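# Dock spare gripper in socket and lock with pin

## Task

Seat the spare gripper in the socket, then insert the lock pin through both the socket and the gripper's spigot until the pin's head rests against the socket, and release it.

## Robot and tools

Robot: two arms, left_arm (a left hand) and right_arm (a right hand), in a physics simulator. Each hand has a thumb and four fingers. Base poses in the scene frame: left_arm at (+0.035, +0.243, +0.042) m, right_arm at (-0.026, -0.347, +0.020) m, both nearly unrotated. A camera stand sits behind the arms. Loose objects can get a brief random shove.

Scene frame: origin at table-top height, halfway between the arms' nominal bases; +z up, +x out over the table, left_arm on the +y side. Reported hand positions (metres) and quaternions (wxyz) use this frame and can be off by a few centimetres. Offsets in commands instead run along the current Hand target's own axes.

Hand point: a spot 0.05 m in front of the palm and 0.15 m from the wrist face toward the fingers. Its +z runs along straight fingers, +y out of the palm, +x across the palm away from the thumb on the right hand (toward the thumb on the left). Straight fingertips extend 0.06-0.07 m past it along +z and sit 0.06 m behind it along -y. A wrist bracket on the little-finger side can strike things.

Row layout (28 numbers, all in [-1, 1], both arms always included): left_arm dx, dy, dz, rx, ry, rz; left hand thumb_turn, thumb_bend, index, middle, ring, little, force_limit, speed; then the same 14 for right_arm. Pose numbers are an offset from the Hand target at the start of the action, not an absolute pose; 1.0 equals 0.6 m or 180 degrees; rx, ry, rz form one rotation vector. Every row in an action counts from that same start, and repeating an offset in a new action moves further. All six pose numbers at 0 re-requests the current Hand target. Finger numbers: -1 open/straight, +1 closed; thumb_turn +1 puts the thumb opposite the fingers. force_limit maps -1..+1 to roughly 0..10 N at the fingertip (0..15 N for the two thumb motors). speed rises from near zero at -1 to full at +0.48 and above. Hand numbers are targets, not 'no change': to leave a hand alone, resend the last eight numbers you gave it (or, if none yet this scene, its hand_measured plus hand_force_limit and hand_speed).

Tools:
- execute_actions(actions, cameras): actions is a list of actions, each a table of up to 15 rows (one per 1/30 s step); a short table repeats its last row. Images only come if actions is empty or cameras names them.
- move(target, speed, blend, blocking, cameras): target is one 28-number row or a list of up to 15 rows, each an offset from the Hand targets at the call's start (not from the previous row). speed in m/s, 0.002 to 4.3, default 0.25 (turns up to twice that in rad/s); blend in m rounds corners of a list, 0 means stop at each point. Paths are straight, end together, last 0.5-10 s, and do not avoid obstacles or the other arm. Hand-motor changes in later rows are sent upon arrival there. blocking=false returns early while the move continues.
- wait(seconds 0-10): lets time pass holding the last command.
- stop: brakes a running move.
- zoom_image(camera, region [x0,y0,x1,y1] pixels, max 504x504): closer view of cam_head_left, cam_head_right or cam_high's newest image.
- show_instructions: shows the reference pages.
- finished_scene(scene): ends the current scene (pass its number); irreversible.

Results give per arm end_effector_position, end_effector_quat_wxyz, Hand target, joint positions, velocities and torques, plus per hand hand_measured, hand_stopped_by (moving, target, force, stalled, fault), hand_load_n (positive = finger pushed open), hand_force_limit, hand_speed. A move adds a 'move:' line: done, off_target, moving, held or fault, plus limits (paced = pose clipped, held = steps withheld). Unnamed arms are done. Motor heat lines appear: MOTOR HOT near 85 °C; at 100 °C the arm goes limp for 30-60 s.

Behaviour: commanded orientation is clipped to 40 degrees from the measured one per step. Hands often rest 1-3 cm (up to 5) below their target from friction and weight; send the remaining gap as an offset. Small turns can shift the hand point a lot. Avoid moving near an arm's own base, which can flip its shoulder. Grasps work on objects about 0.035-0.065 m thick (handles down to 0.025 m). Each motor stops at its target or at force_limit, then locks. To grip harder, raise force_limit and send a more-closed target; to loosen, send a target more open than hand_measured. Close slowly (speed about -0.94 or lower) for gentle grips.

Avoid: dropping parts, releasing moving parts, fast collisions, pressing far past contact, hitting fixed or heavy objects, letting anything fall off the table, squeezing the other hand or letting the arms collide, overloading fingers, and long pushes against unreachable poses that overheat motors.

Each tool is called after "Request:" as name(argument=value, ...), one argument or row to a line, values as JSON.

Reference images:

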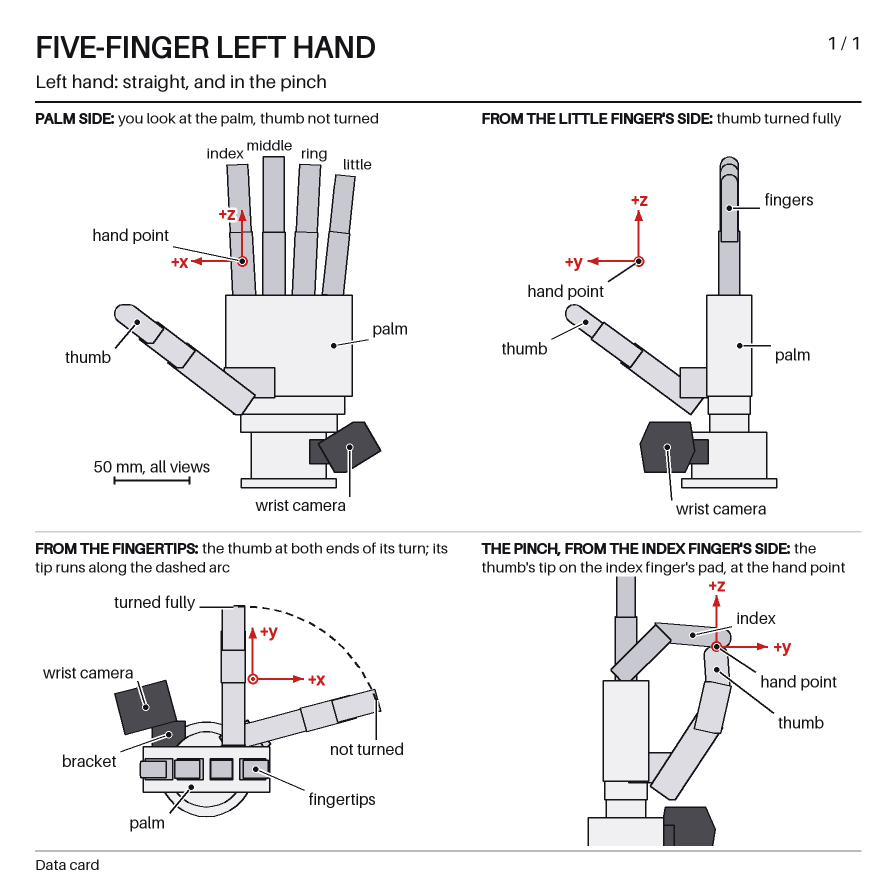

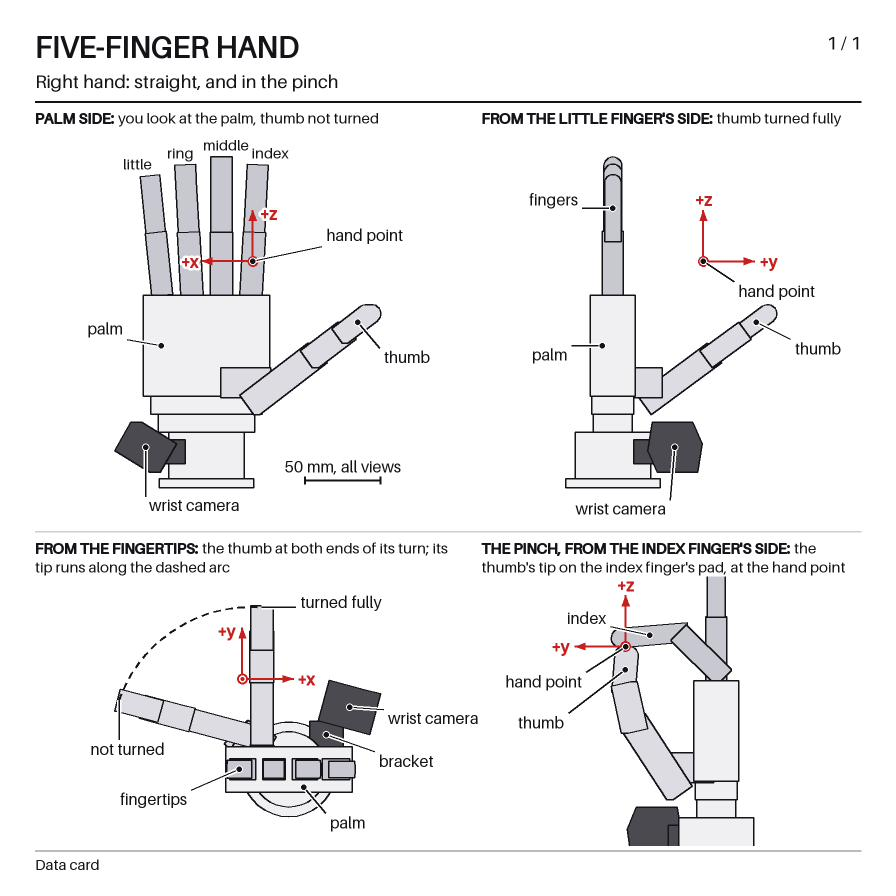

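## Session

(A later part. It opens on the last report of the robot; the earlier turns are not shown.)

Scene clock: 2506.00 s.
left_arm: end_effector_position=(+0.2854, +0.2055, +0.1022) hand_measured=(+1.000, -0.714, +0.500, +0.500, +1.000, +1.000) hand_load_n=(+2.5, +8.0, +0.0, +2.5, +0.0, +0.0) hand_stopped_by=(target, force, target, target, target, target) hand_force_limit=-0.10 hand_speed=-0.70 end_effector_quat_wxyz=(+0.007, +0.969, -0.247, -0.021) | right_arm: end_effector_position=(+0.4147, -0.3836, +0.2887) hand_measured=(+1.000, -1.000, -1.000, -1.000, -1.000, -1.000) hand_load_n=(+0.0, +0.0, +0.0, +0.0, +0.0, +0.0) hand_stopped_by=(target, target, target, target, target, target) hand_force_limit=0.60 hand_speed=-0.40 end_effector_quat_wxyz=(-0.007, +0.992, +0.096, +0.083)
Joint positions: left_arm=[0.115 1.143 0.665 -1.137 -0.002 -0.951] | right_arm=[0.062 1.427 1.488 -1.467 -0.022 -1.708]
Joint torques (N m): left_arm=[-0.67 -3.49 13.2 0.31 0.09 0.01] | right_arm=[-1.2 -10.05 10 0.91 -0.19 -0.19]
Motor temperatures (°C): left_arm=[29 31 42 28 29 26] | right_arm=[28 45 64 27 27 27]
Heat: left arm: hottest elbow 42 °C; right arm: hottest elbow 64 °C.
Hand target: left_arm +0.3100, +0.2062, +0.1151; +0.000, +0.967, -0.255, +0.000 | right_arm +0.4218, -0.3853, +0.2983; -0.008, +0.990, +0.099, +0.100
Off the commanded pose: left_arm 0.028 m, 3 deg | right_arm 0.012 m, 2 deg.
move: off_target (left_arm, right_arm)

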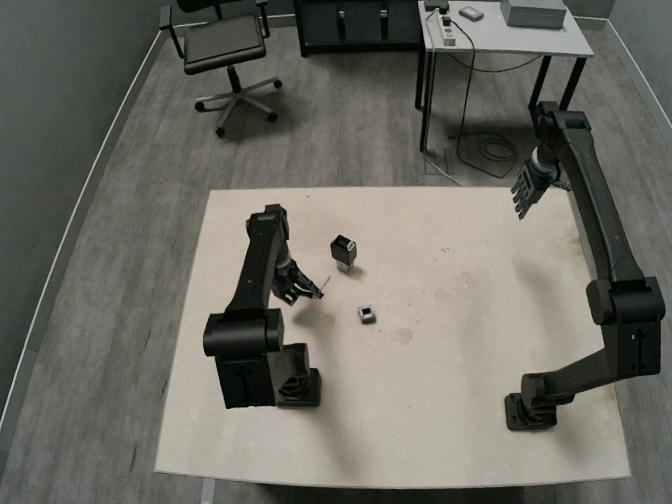

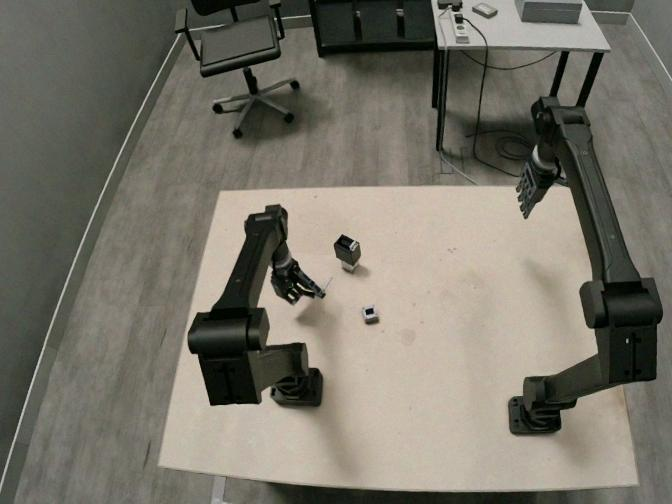

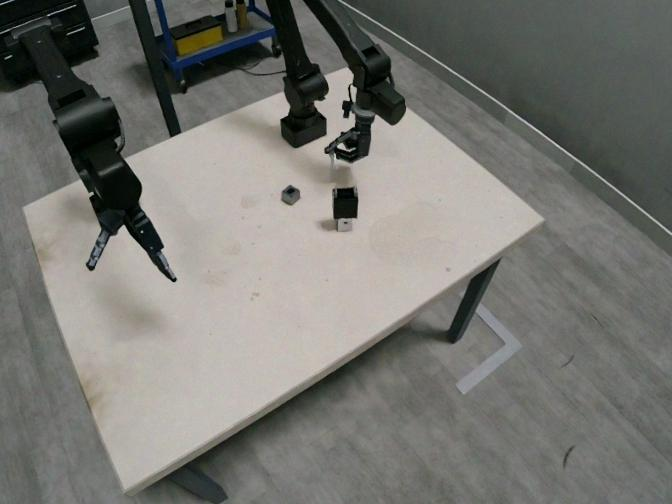

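Request:
move(
  target=[
    [0.0153,-0.0013,0.0685,0,0.0278,0,1,0.31,0.5,0.5,1,1,-0.1,-0.7,0,0,0,0,0,0,1,-1,-1,-1,-1,-1,0.6,-0.4],
  ],
  speed=0.08,
  cameras=["all"],
)

Request:
zoom_image(
  camera="cam_high",
  region=[315, 140, 360, 185],
)

Request:
zoom_image(
  camera="cam_head_left",
  region=[305, 240, 355, 290],
)

Request:
zoom_image(
  camera="cam_head_right",
  region=[305, 240, 355, 290],
)

Scene clock: 2597.77 s.
left_arm: end_effector_position=(+0.3209, +0.2011, +0.0811) hand_measured=(+1.000, -0.714, +0.500, +0.500, +1.000, +1.000) hand_load_n=(+2.5, +8.0, +0.0, +2.5, +0.0, +0.0) hand_stopped_by=(target, force, target, target, target, target) hand_force_limit=-0.10 hand_speed=-0.70 end_effector_quat_wxyz=(+0.008, +0.966, -0.254, +0.048) | right_arm: end_effector_position=(+0.4147, -0.3836, +0.2887) hand_measured=(+1.000, -1.000, -1.000, -1.000, -1.000, -1.000) hand_load_n=(+0.0, +0.0, +0.0, +0.0, +0.0, +0.0) hand_stopped_by=(target, target, target, target, target, target) hand_force_limit=0.60 hand_speed=-0.40 end_effector_quat_wxyz=(-0.007, +0.992, +0.096, +0.083)
Joint positions: left_arm=[0.12 1.19 0.626 -0.924 0.051 -0.933] | right_arm=[0.062 1.427 1.488 -1.467 -0.022 -1.708]
Joint torques (N m): left_arm=[0.26 -4.01 7.53 0.72 0.14 -0.01] | right_arm=[-1.14 -9.7 9.95 0.9 -0.2 -0.19]
Motor temperatures (°C): left_arm=[29 31 51 28 29 26] | right_arm=[28 45 65 27 27 27]
Heat: left arm: hottest elbow 51 °C; right arm: hottest elbow 65 °C.
Hand target: left_arm +0.3182, +0.2023, +0.0739; +0.011, +0.966, -0.255, +0.042 | right_arm +0.4218, -0.3853, +0.2983; -0.008, +0.990, +0.099, +0.100
Off the commanded pose: left_arm 0.008 m, 1 deg | right_arm 0.012 m, 2 deg.
move: off_target (right_arm)

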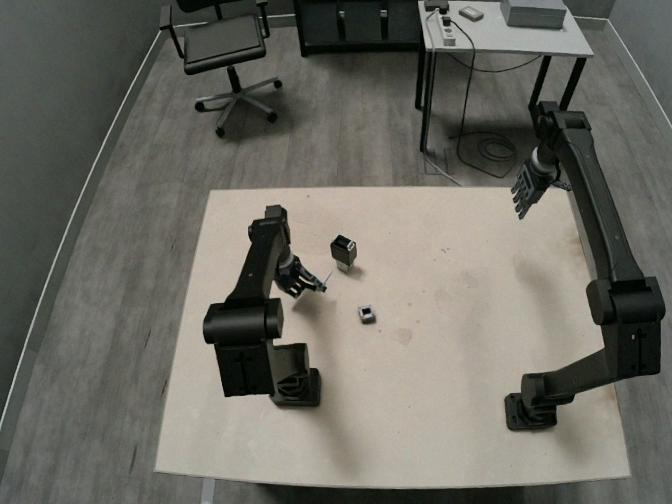

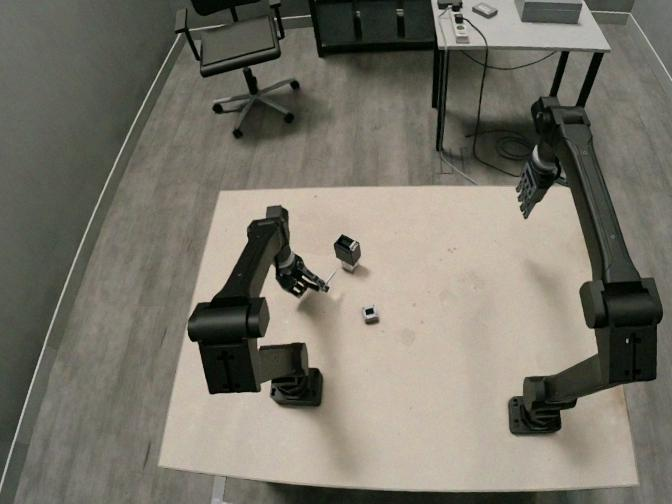

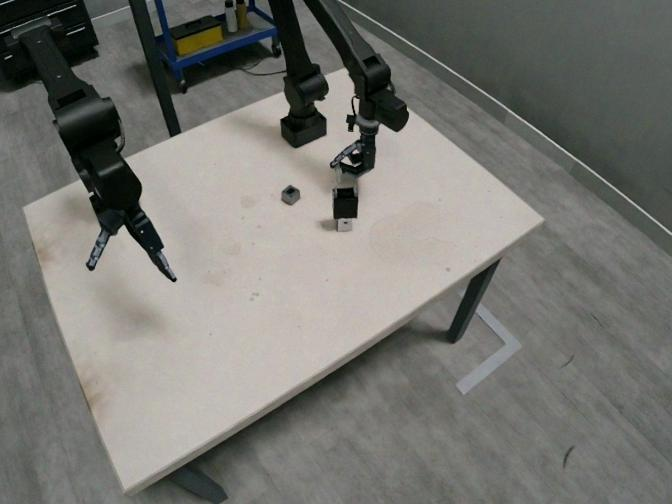

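Scaled by 11.200 from the camera's 672x504 image, which has a finer 960x720 frame.

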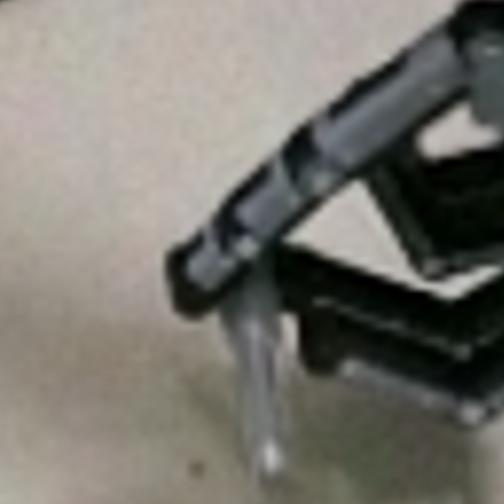

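Scaled by 10.080 from the camera's 672x504 image, which has a finer 960x720 frame.

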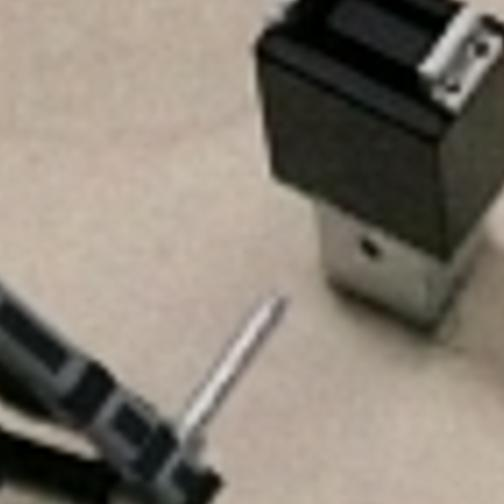

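Scaled by 10.080 from the camera's 672x504 image, which has a finer 960x720 frame.

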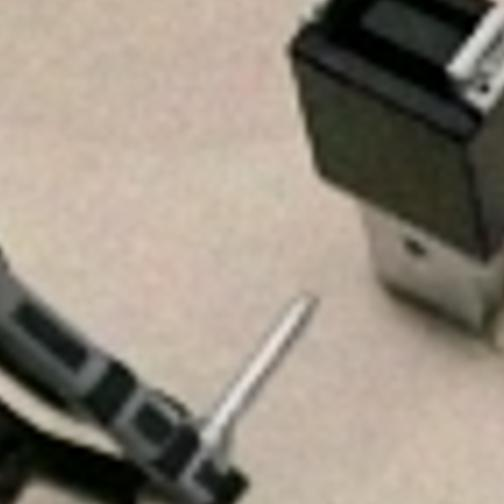

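Request:
move(
  target=[
    [0,0,0,0.0242,0,-0.2767,1,0.31,0.5,0.5,1,1,-0.1,-0.7,0,0,0,0,0,0,1,-1,-1,-1,-1,-1,0.6,-0.4],
  ],
  speed=0.15,
  cameras=["all"],
)

Request:
zoom_image(
  camera="cam_high",
  region=[325, 135, 375, 185],
)

Request:
zoom_image(
  camera="cam_head_left",
  region=[295, 240, 345, 290],
)

Scene clock: 2663.50 s.
left_arm: end_effector_position=(+0.3244, +0.2038, +0.0746) hand_measured=(+1.000, -0.714, +0.500, +0.500, +1.000, +1.000) hand_load_n=(+2.5, +8.0, +0.0, +2.5, +0.0, +0.0) hand_stopped_by=(target, force, target, target, target, target) hand_force_limit=-0.10 hand_speed=-0.70 end_effector_quat_wxyz=(-0.007, +0.983, +0.176, +0.046) | right_arm: end_effector_position=(+0.4147, -0.3836, +0.2887) hand_measured=(+1.000, -1.000, -1.000, -1.000, -1.000, -1.000) hand_load_n=(+0.0, +0.0, +0.0, +0.0, +0.0, +0.0) hand_stopped_by=(target, target, target, target, target, target) hand_force_limit=0.60 hand_speed=-0.40 end_effector_quat_wxyz=(-0.007, +0.992, +0.096, +0.083)
Joint positions: left_arm=[0.003 1.036 0.501 -0.948 -0.029 -1.916] | right_arm=[0.062 1.427 1.488 -1.467 -0.022 -1.708]
Joint torques (N m): left_arm=[-0.67 -4.37 7.61 -0.27 -0.09 -0.19] | right_arm=[-1.08 -9.76 9.96 0.96 -0.19 -0.2]
Motor temperatures (°C): left_arm=[29 31 45 28 29 26] | right_arm=[28 45 65 27 27 27]
Heat: left arm: hottest elbow 45 °C; right arm: hottest elbow 65 °C.
Hand target: left_arm +0.3183, +0.2024, +0.0739; -0.007, +0.983, +0.177, +0.043 | right_arm +0.4218, -0.3853, +0.2983; -0.008, +0.990, +0.099, +0.100
Off the commanded pose: left_arm 0.006 m, 0 deg | right_arm 0.012 m, 2 deg.
move: off_target (right_arm)

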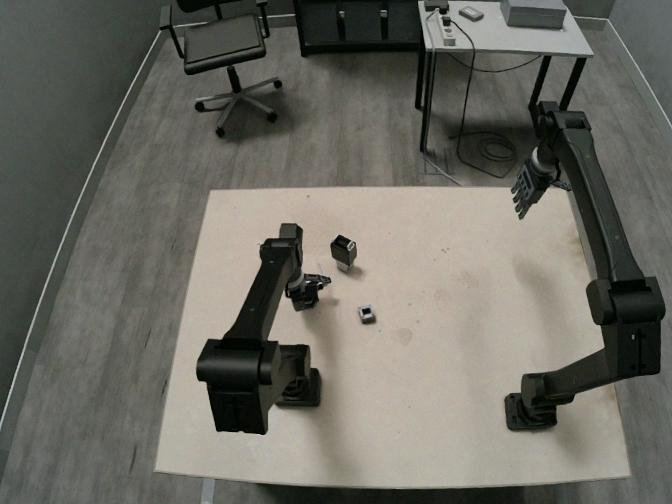

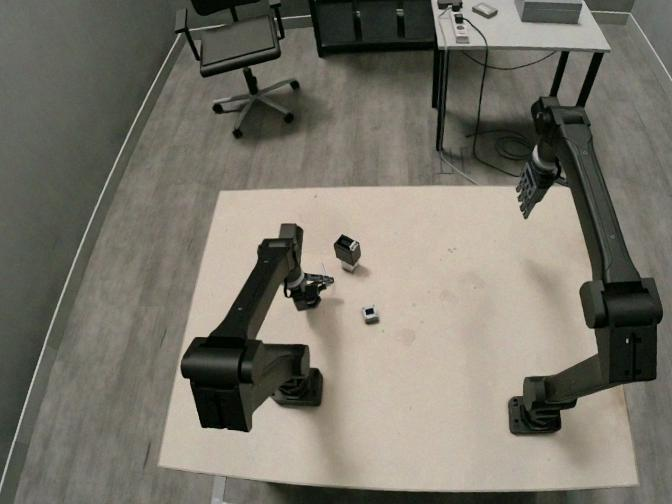

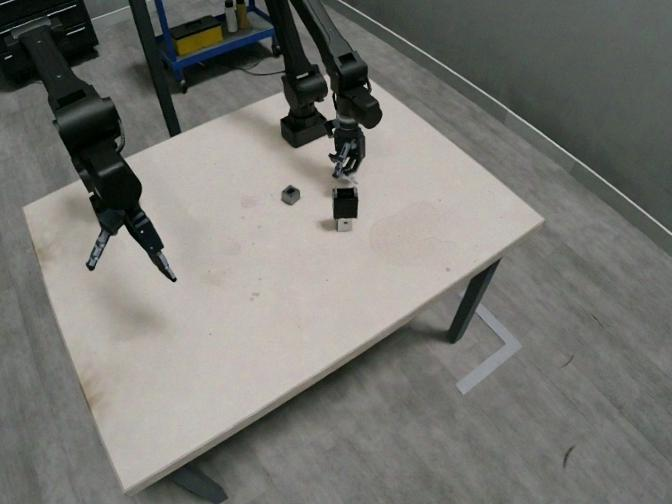

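Scaled by 10.080 from the camera's 672x504 image, which has a finer 960x720 frame.

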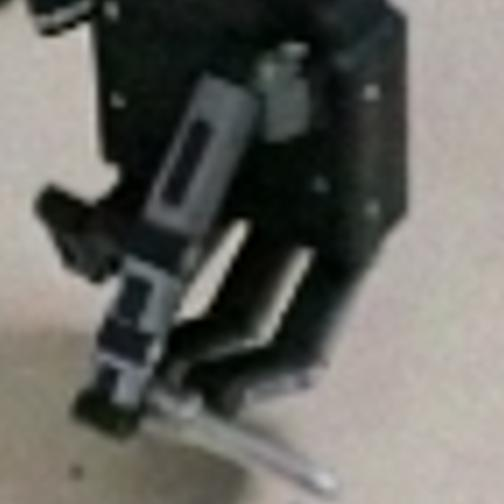

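Scaled by 10.080 from the camera's 672x504 image, which has a finer 960x720 frame.

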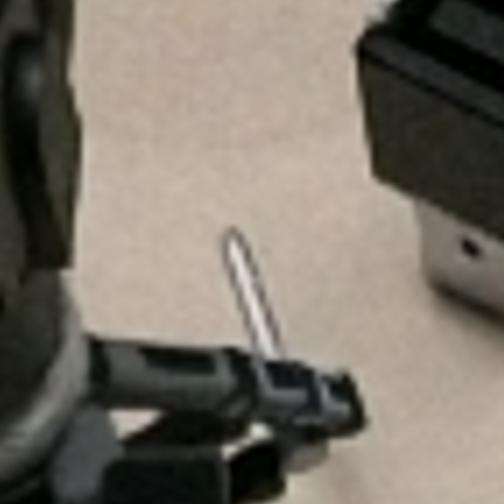

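Request:
move(
  target=[
    [0,0,0,-0.0236,0,0.2706,1,0.31,0.5,0.5,1,1,-0.1,-0.7,0,0,0,0,0,0,1,-1,-1,-1,-1,-1,0.6,-0.4],
    [0.0083,0.0063,0.0948,-0.0236,0,0.2706,1,0.31,0.5,0.5,1,1,-0.1,-0.7,0,0,0,0,0,0,1,-1,-1,-1,-1,-1,0.6,-0.4],
  ],
  speed=[0.15,0.08],
  blend=0.01,
  cameras=["all"],
)

Request:
zoom_image(
  camera="cam_high",
  region=[320, 160, 370, 230],
)

Request:
zoom_image(
  camera="cam_head_left",
  region=[310, 250, 360, 300],
)

Request:
zoom_image(
  camera="cam_head_right",
  region=[310, 250, 360, 300],
)

Scene clock: 2695.70 s.
left_arm: end_effector_position=(+0.3242, +0.2010, +0.0216) hand_measured=(+1.000, -0.714, +0.500, +0.500, +1.000, +1.000) hand_load_n=(+2.5, +8.0, +0.0, +1.5, +0.0, +0.0) hand_stopped_by=(target, force, target, target, target, target) hand_force_limit=-0.10 hand_speed=-0.70 end_effector_quat_wxyz=(+0.011, +0.969, -0.243, +0.041) | right_arm: end_effector_position=(+0.4147, -0.3836, +0.2887) hand_measured=(+1.000, -1.000, -1.000, -1.000, -1.000, -1.000) hand_load_n=(+0.0, +0.0, +0.0, +0.0, +0.0, +0.0) hand_stopped_by=(target, target, target, target, target, target) hand_force_limit=0.60 hand_speed=-0.40 end_effector_quat_wxyz=(-0.007, +0.992, +0.096, +0.083)
Joint positions: left_arm=[0.119 1.347 0.558 -0.714 0.051 -0.956] | right_arm=[0.062 1.427 1.488 -1.467 -0.022 -1.708]
Joint torques (N m): left_arm=[0.03 -4.6 7.46 0.94 0.04 -0.02] | right_arm=[-1.26 -9.93 9.91 0.95 -0.19 -0.19]
Motor temperatures (°C): left_arm=[29 31 43 28 28 26] | right_arm=[28 45 65 27 27 27]
Heat: left arm: hottest elbow 43 °C; right arm: hottest elbow 65 °C.
Hand target: left_arm +0.3289, +0.2023, +0.0177; +0.011, +0.968, -0.245, +0.043 | right_arm +0.4218, -0.3853, +0.2983; -0.008, +0.990, +0.099, +0.100
Off the commanded pose: left_arm 0.006 m, 0 deg | right_arm 0.012 m, 2 deg.
move: off_target (right_arm)

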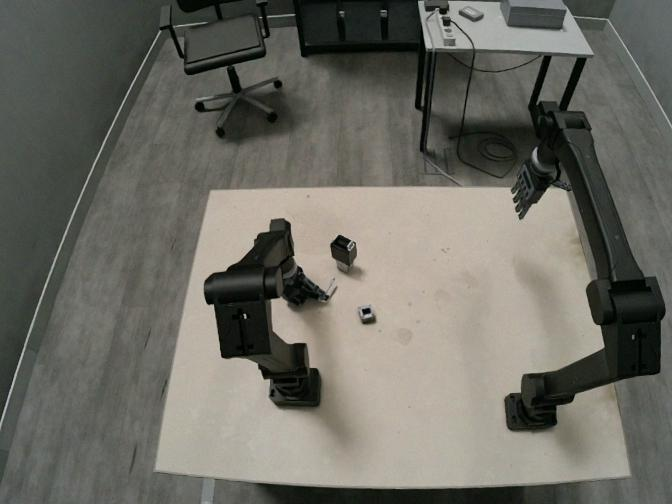

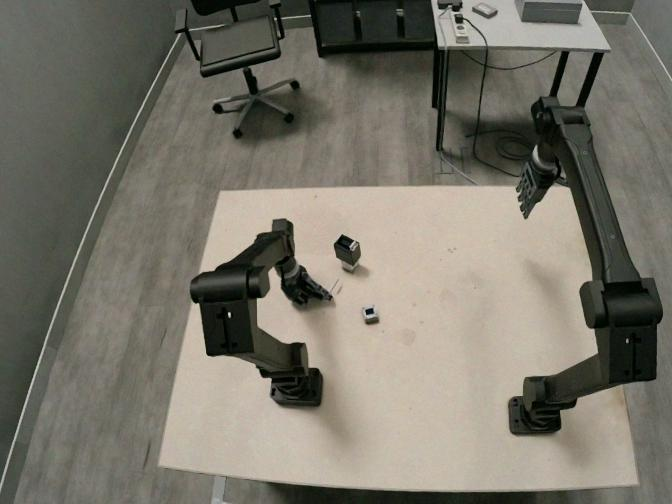

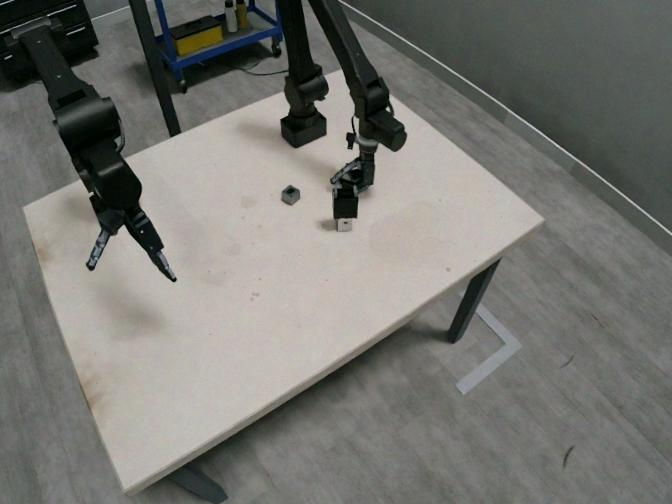

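Scaled by 7.200 from the camera's 672x504 image, which has a finer 960x720 frame.

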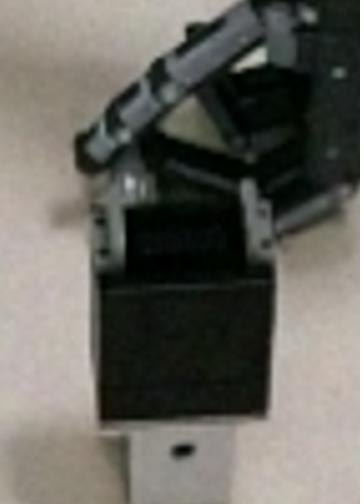

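Scaled by 10.080 from the camera's 672x504 image, which has a finer 960x720 frame.

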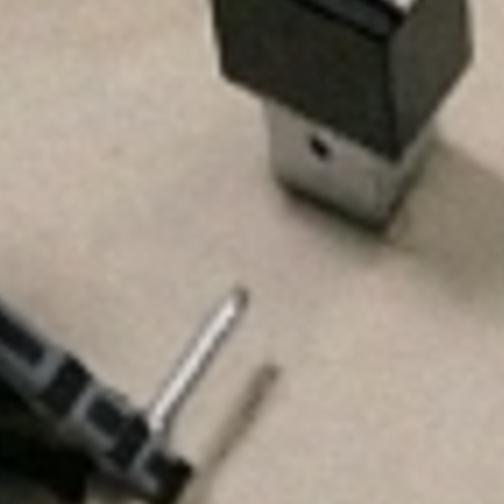

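Scaled by 10.080 from the camera's 672x504 image, which has a finer 960x720 frame.

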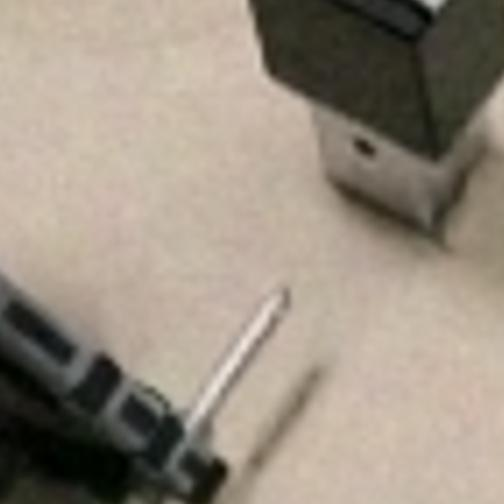

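Request:
move(
  target=[
    [0.0368,-0.0057,-0.0052,0,0,0,1,0.31,0.5,0.5,1,1,-0.1,-0.7,0,0,0,0,0,0,1,-1,-1,-1,-1,-1,0.6,-0.4],
  ],
  speed=0.05,
  cameras=["cam_head_left","cam_head_right"],
)

Request:
zoom_image(
  camera="cam_head_left",
  region=[320, 250, 360, 290],
)

Request:
zoom_image(
  camera="cam_head_right",
  region=[320, 250, 360, 290],
)

Scene clock: 2721.13 s.
left_arm: end_effector_position=(+0.3345, +0.1956, +0.0217) hand_measured=(+1.000, -0.714, +0.500, +0.500, +1.000, +1.000) hand_load_n=(+2.5, +8.0, +0.0, +1.5, +0.0, +0.0) hand_stopped_by=(target, force, target, target, target, target) hand_force_limit=-0.10 hand_speed=-0.70 end_effector_quat_wxyz=(+0.012, +0.968, -0.248, +0.040) | right_arm: end_effector_position=(+0.4147, -0.3836, +0.2887) hand_measured=(+1.000, -1.000, -1.000, -1.000, -1.000, -1.000) hand_load_n=(+0.0, +0.0, +0.0, +0.0, +0.0, +0.0) hand_stopped_by=(target, target, target, target, target, target) hand_force_limit=0.60 hand_speed=-0.40 end_effector_quat_wxyz=(-0.007, +0.992, +0.096, +0.083)
Joint positions: left_arm=[0.097 1.375 0.585 -0.713 0.051 -0.969] | right_arm=[0.062 1.427 1.488 -1.467 -0.022 -1.708]
Joint torques (N m): left_arm=[-0.73 -4.31 9.99 0.17 -0.06 -0.22] | right_arm=[-1.03 -9.93 9.94 0.9 -0.17 -0.2]
Motor temperatures (°C): left_arm=[29 31 43 28 28 26] | right_arm=[28 45 65 27 27 27]
Heat: left arm: hottest elbow 43 °C; right arm: hottest elbow 65 °C.
Hand target: left_arm +0.3496, +0.1949, +0.0227; +0.011, +0.968, -0.245, +0.042 | right_arm +0.4218, -0.3853, +0.2983; -0.008, +0.990, +0.099, +0.100
Off the commanded pose: left_arm 0.015 m, 0 deg | right_arm 0.012 m, 2 deg.
move: off_target (left_arm, right_arm)
Images, in order (width x height): cam_head_left 672x504, cam_head_right 672x504.

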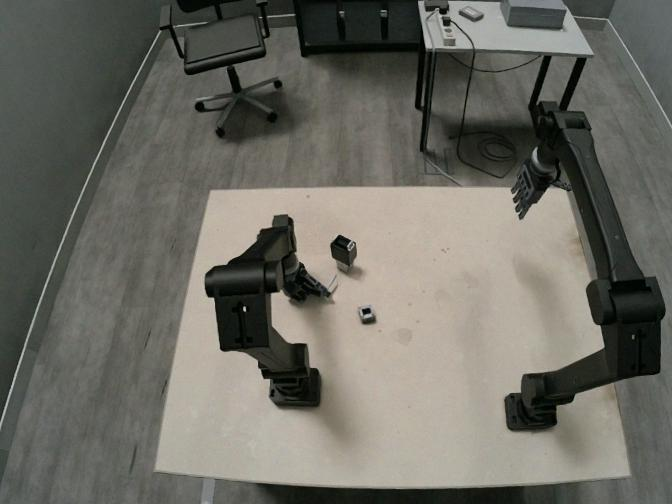

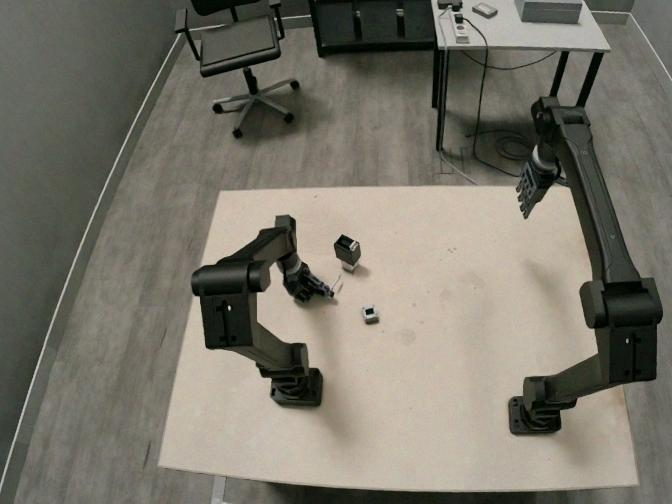

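Scaled by 12.600 from the camera's 672x504 image, which has a finer 960x720 frame.

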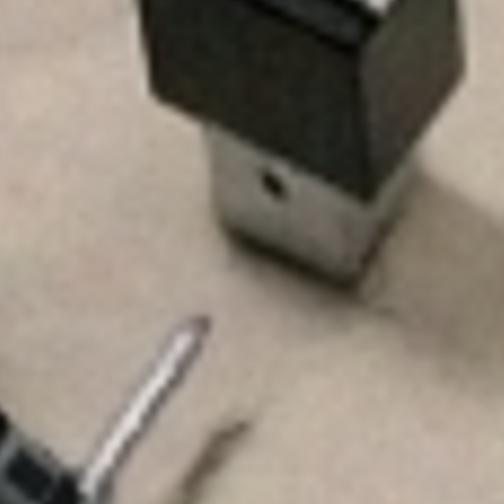

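Scaled by 12.600 from the camera's 672x504 image, which has a finer 960x720 frame.

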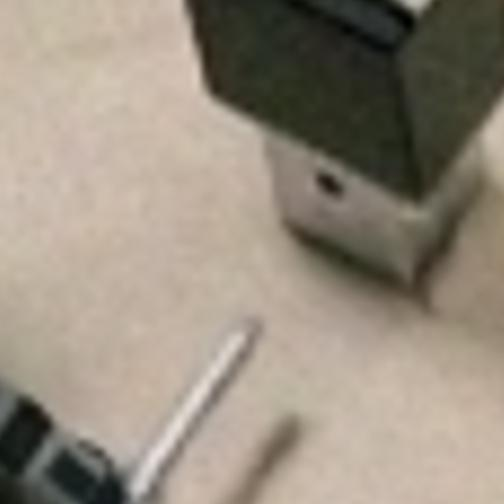

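Request:
move(
  target=[
    [0.026,-0.0052,-0.006,0,0,0,1,0.31,0.5,0.5,1,1,-0.1,-0.7,0,0,0,0,0,0,1,-1,-1,-1,-1,-1,0.6,-0.4],
  ],
  speed=0.05,
  cameras=["cam_head_left","cam_head_right"],
)

Request:
zoom_image(
  camera="cam_head_left",
  region=[325, 250, 355, 280],
)

Request:
zoom_image(
  camera="cam_head_right",
  region=[325, 250, 355, 280],
)

Scene clock: 2736.27 s.
left_arm: end_effector_position=(+0.3475, +0.1911, +0.0225) hand_measured=(+1.000, -0.714, +0.500, +0.500, +1.000, +1.000) hand_load_n=(+2.5, +8.0, +0.0, +2.5, +0.0, +0.0) hand_stopped_by=(target, force, target, target, target, target) hand_force_limit=-0.10 hand_speed=-0.70 end_effector_quat_wxyz=(+0.013, +0.968, -0.247, +0.039) | right_arm: end_effector_position=(+0.4147, -0.3836, +0.2887) hand_measured=(+1.000, -1.000, -1.000, -1.000, -1.000, -1.000) hand_load_n=(+0.0, +0.0, +0.0, +0.0, +0.0, +0.0) hand_stopped_by=(target, target, target, target, target, target) hand_force_limit=0.60 hand_speed=-0.40 end_effector_quat_wxyz=(-0.007, +0.992, +0.096, +0.083)
Joint positions: left_arm=[0.078 1.407 0.62 -0.719 0.049 -0.991] | right_arm=[0.062 1.427 1.488 -1.467 -0.022 -1.708]
Joint torques (N m): left_arm=[-0.73 -5.42 10.7 -0.38 -0.03 -0.18] | right_arm=[-1.32 -9.93 9.91 0.91 -0.19 -0.2]
Motor temperatures (°C): left_arm=[29 31 43 28 28 26] | right_arm=[28 44 65 27 27 27]
Heat: left arm: hottest elbow 43 °C; right arm: hottest elbow 65 °C.
Hand target: left_arm +0.3645, +0.1904, +0.0276; +0.011, +0.968, -0.246, +0.042 | right_arm +0.4218, -0.3853, +0.2983; -0.008, +0.990, +0.099, +0.100
Off the commanded pose: left_arm 0.018 m, 0 deg | right_arm 0.012 m, 2 deg.
move: off_target (left_arm, right_arm)
Images, in order (width x height): cam_head_left 672x504, cam_head_right 672x504.

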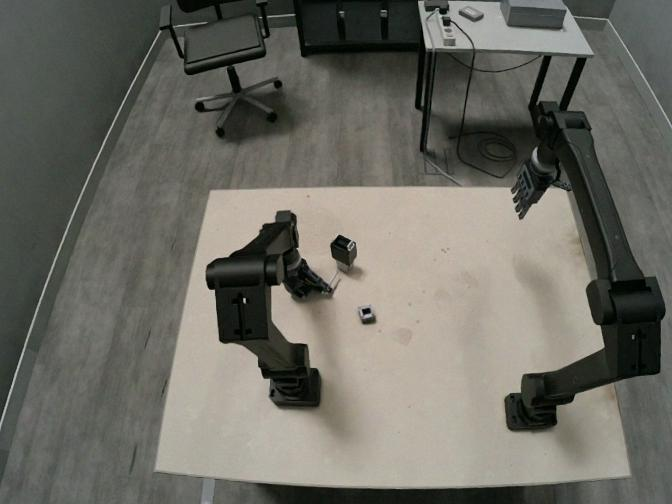

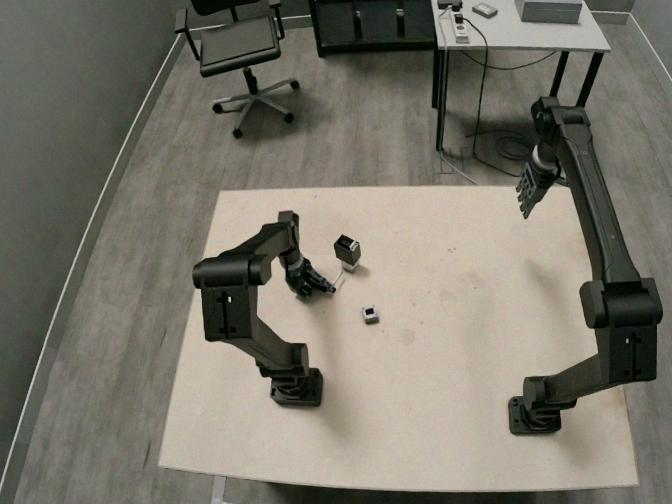

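Scaled by 16.800 from the camera's 672x504 image, which has a finer 960x720 frame.

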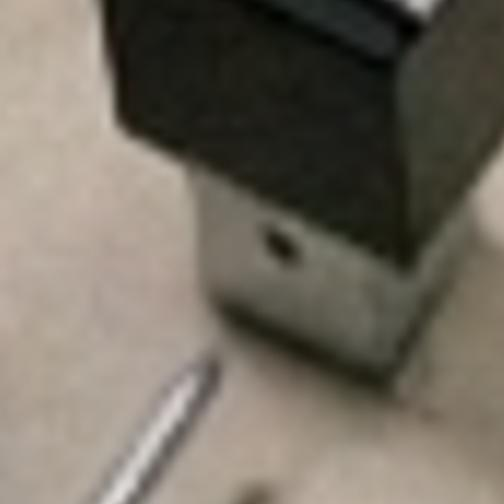

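Scaled by 16.800 from the camera's 672x504 image, which has a finer 960x720 frame.

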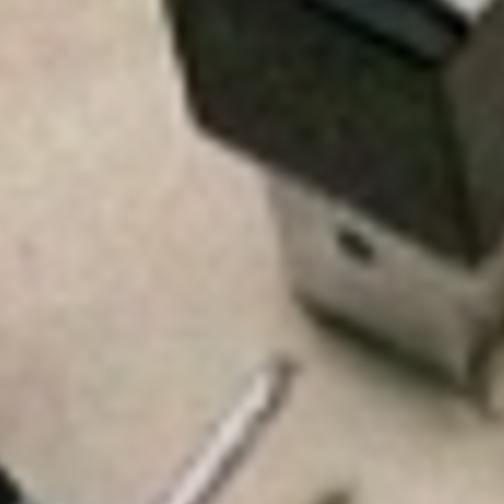

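Request:
move(
  target=[0.01387,0.0002,-0.00545,0,0,0,1,0.31,0.5,0.5,1,1,-0.1,-0.7,0,0,0,0,0,0,1,-1,-1,-1,-1,-1,0.6,-0.4],
  speed=0.03,
  cameras=["all"],
)

Request:
zoom_image(
  camera="cam_head_left",
  region=[325, 250, 355, 280],
)

Request:
zoom_image(
  camera="cam_head_right",
  region=[325, 250, 355, 280],
)

Scene clock: 2768.13 s.
left_arm: end_effector_position=(+0.3537, +0.1875, +0.0256) hand_measured=(+1.000, -0.714, +0.500, +0.500, +1.000, +1.000) hand_load_n=(+2.5, +8.0, +0.0, +2.5, +0.0, +0.0) hand_stopped_by=(target, force, target, target, target, target) hand_force_limit=-0.10 hand_speed=-0.70 end_effector_quat_wxyz=(+0.013, +0.968, -0.247, +0.038) | right_arm: end_effector_position=(+0.4147, -0.3836, +0.2887) hand_measured=(+1.000, -1.000, -1.000, -1.000, -1.000, -1.000) hand_load_n=(+0.0, +0.0, +0.0, +0.0, +0.0, +0.0) hand_stopped_by=(target, target, target, target, target, target) hand_force_limit=0.60 hand_speed=-0.40 end_effector_quat_wxyz=(-0.007, +0.992, +0.096, +0.083)
Joint positions: left_arm=[0.064 1.416 0.64 -0.732 0.048 -1.004] | right_arm=[0.062 1.427 1.488 -1.467 -0.022 -1.708]
Joint torques (N m): left_arm=[-0.67 -5.66 10.92 -0.38 -0.01 -0.19] | right_arm=[-0.97 -9.93 9.92 0.88 -0.19 -0.18]
Motor temperatures (°C): left_arm=[29 31 46 28 28 26] | right_arm=[28 44 65 27 27 27]
Heat: left arm: hottest elbow 46 °C; right arm: hottest elbow 65 °C.
Hand target: left_arm +0.3715, +0.1864, +0.0317; +0.011, +0.968, -0.246, +0.043 | right_arm +0.4218, -0.3853, +0.2983; -0.008, +0.990, +0.099, +0.100
Off the commanded pose: left_arm 0.019 m, 1 deg | right_arm 0.012 m, 2 deg.
move: off_target (left_arm, right_arm)

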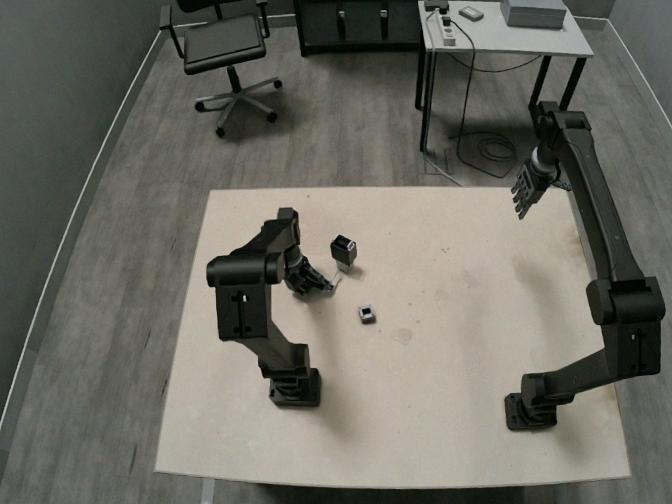

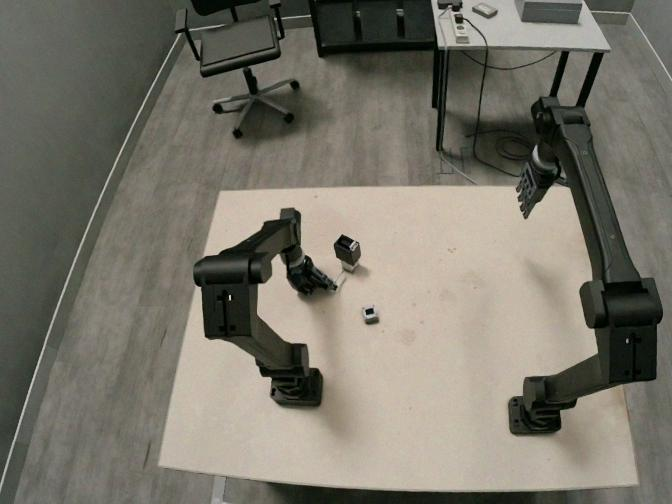

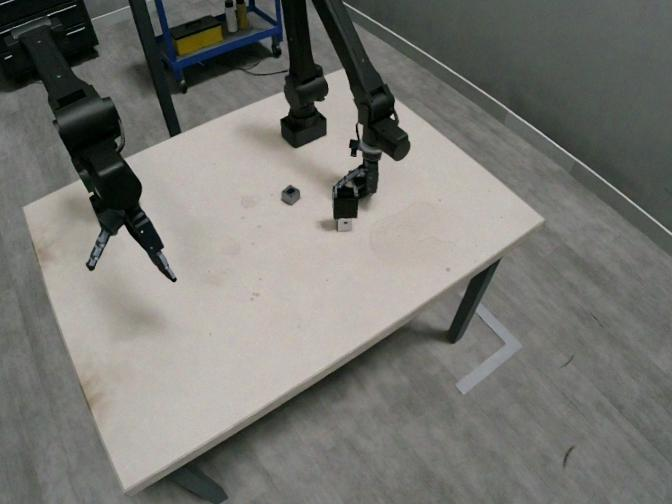

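Scaled by 16.800 from the camera's 672x504 image, which has a finer 960x720 frame.

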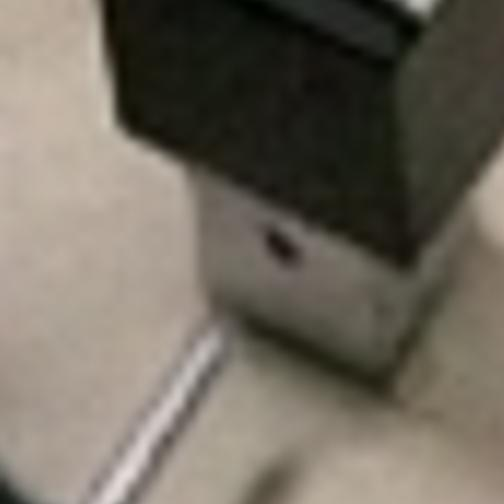

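Scaled by 16.800 from the camera's 672x504 image, which has a finer 960x720 frame.

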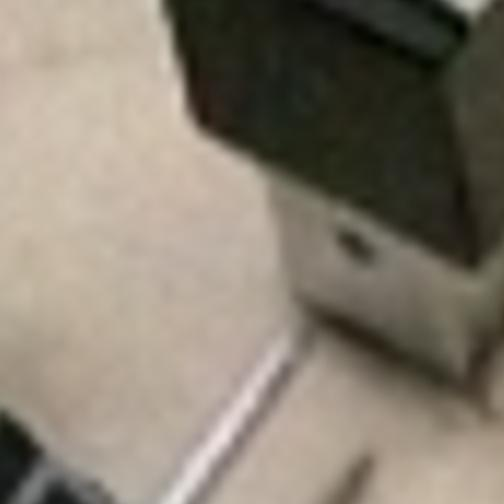

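Request:
move(
  target=[0.0135,0,-0.0005,0,0,0,1,0.31,0.5,0.5,1,1,-0.1,-0.7,0,0,0,0,0,0,1,-1,-1,-1,-1,-1,0.6,-0.4],
  speed=0.03,
  cameras=["all"],
)

Request:
zoom_image(
  camera="cam_head_left",
  region=[325, 250, 355, 280],
)

Request:
zoom_image(
  camera="cam_head_right",
  region=[325, 250, 355, 280],
)

Scene clock: 2784.00 s.
left_arm: end_effector_position=(+0.3607, +0.1840, +0.0266) hand_measured=(+1.000, -0.714, +0.500, +0.500, +1.000, +1.000) hand_load_n=(+2.5, +8.0, +0.0, +2.5, +0.0, +0.5) hand_stopped_by=(target, force, target, target, target, target) hand_force_limit=-0.10 hand_speed=-0.70 end_effector_quat_wxyz=(+0.013, +0.968, -0.247, +0.037) | right_arm: end_effector_position=(+0.4147, -0.3836, +0.2887) hand_measured=(+1.000, -1.000, -1.000, -1.000, -1.000, -1.000) hand_load_n=(+0.0, -0.5, +0.0, +0.0, +0.0, +0.0) hand_stopped_by=(target, target, target, target, target, target) hand_force_limit=0.60 hand_speed=-0.40 end_effector_quat_wxyz=(-0.007, +0.992, +0.096, +0.083)
Joint positions: left_arm=[0.051 1.43 0.659 -0.736 0.046 -1.017] | right_arm=[0.062 1.427 1.488 -1.467 -0.022 -1.708]
Joint torques (N m): left_arm=[-0.67 -6.01 10.96 -0.38 -0.01 -0.2] | right_arm=[-1.14 -9.93 9.98 0.96 -0.19 -0.19]
Motor temperatures (°C): left_arm=[29 31 44 28 28 26] | right_arm=[28 44 66 27 27 27]
Heat: left arm: hottest elbow 44 °C; right arm: hottest elbow 66 °C.
Hand target: left_arm +0.3787, +0.1826, +0.0328; +0.011, +0.968, -0.246, +0.043 | right_arm +0.4218, -0.3853, +0.2983; -0.008, +0.990, +0.099, +0.100
Off the commanded pose: left_arm 0.019 m, 1 deg | right_arm 0.012 m, 2 deg.
move: off_target (left_arm, right_arm)

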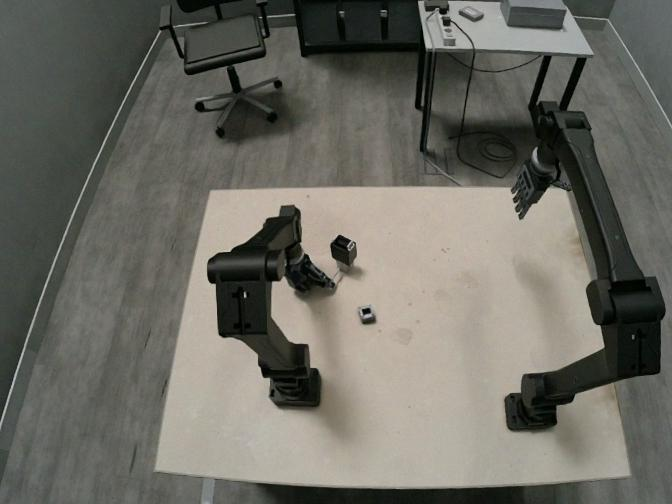

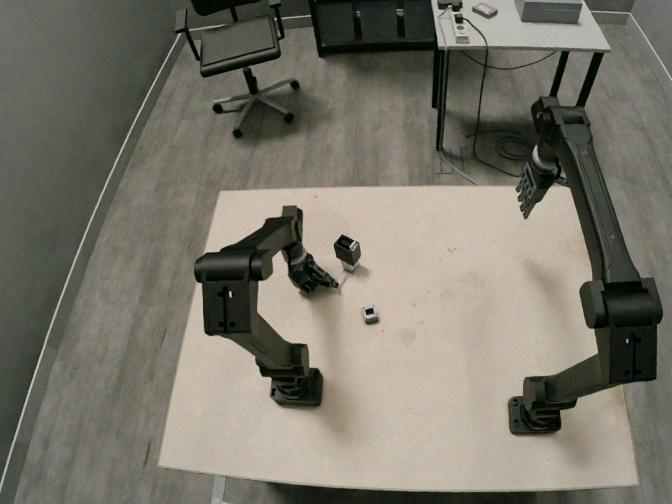

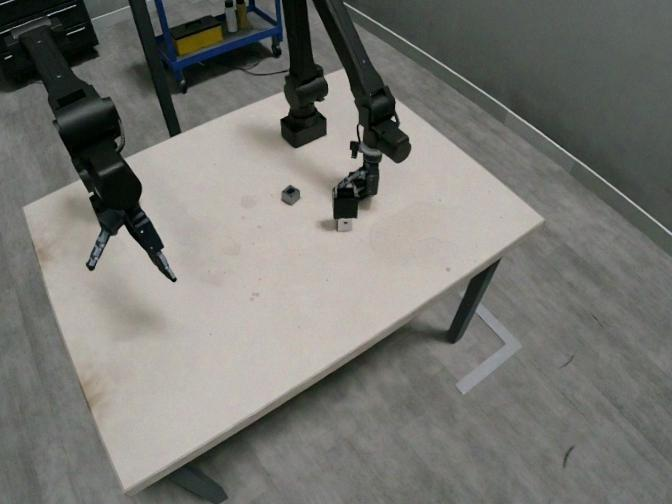

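Scaled by 16.800 from the camera's 672x504 image, which has a finer 960x720 frame.

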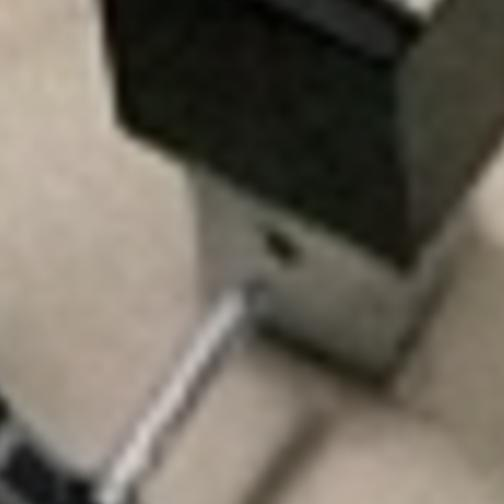

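Scaled by 16.800 from the camera's 672x504 image, which has a finer 960x720 frame.

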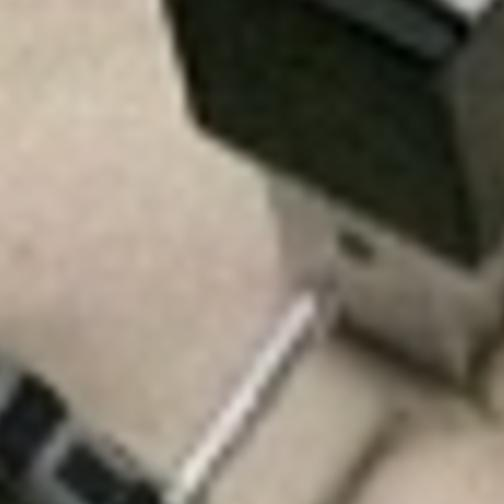

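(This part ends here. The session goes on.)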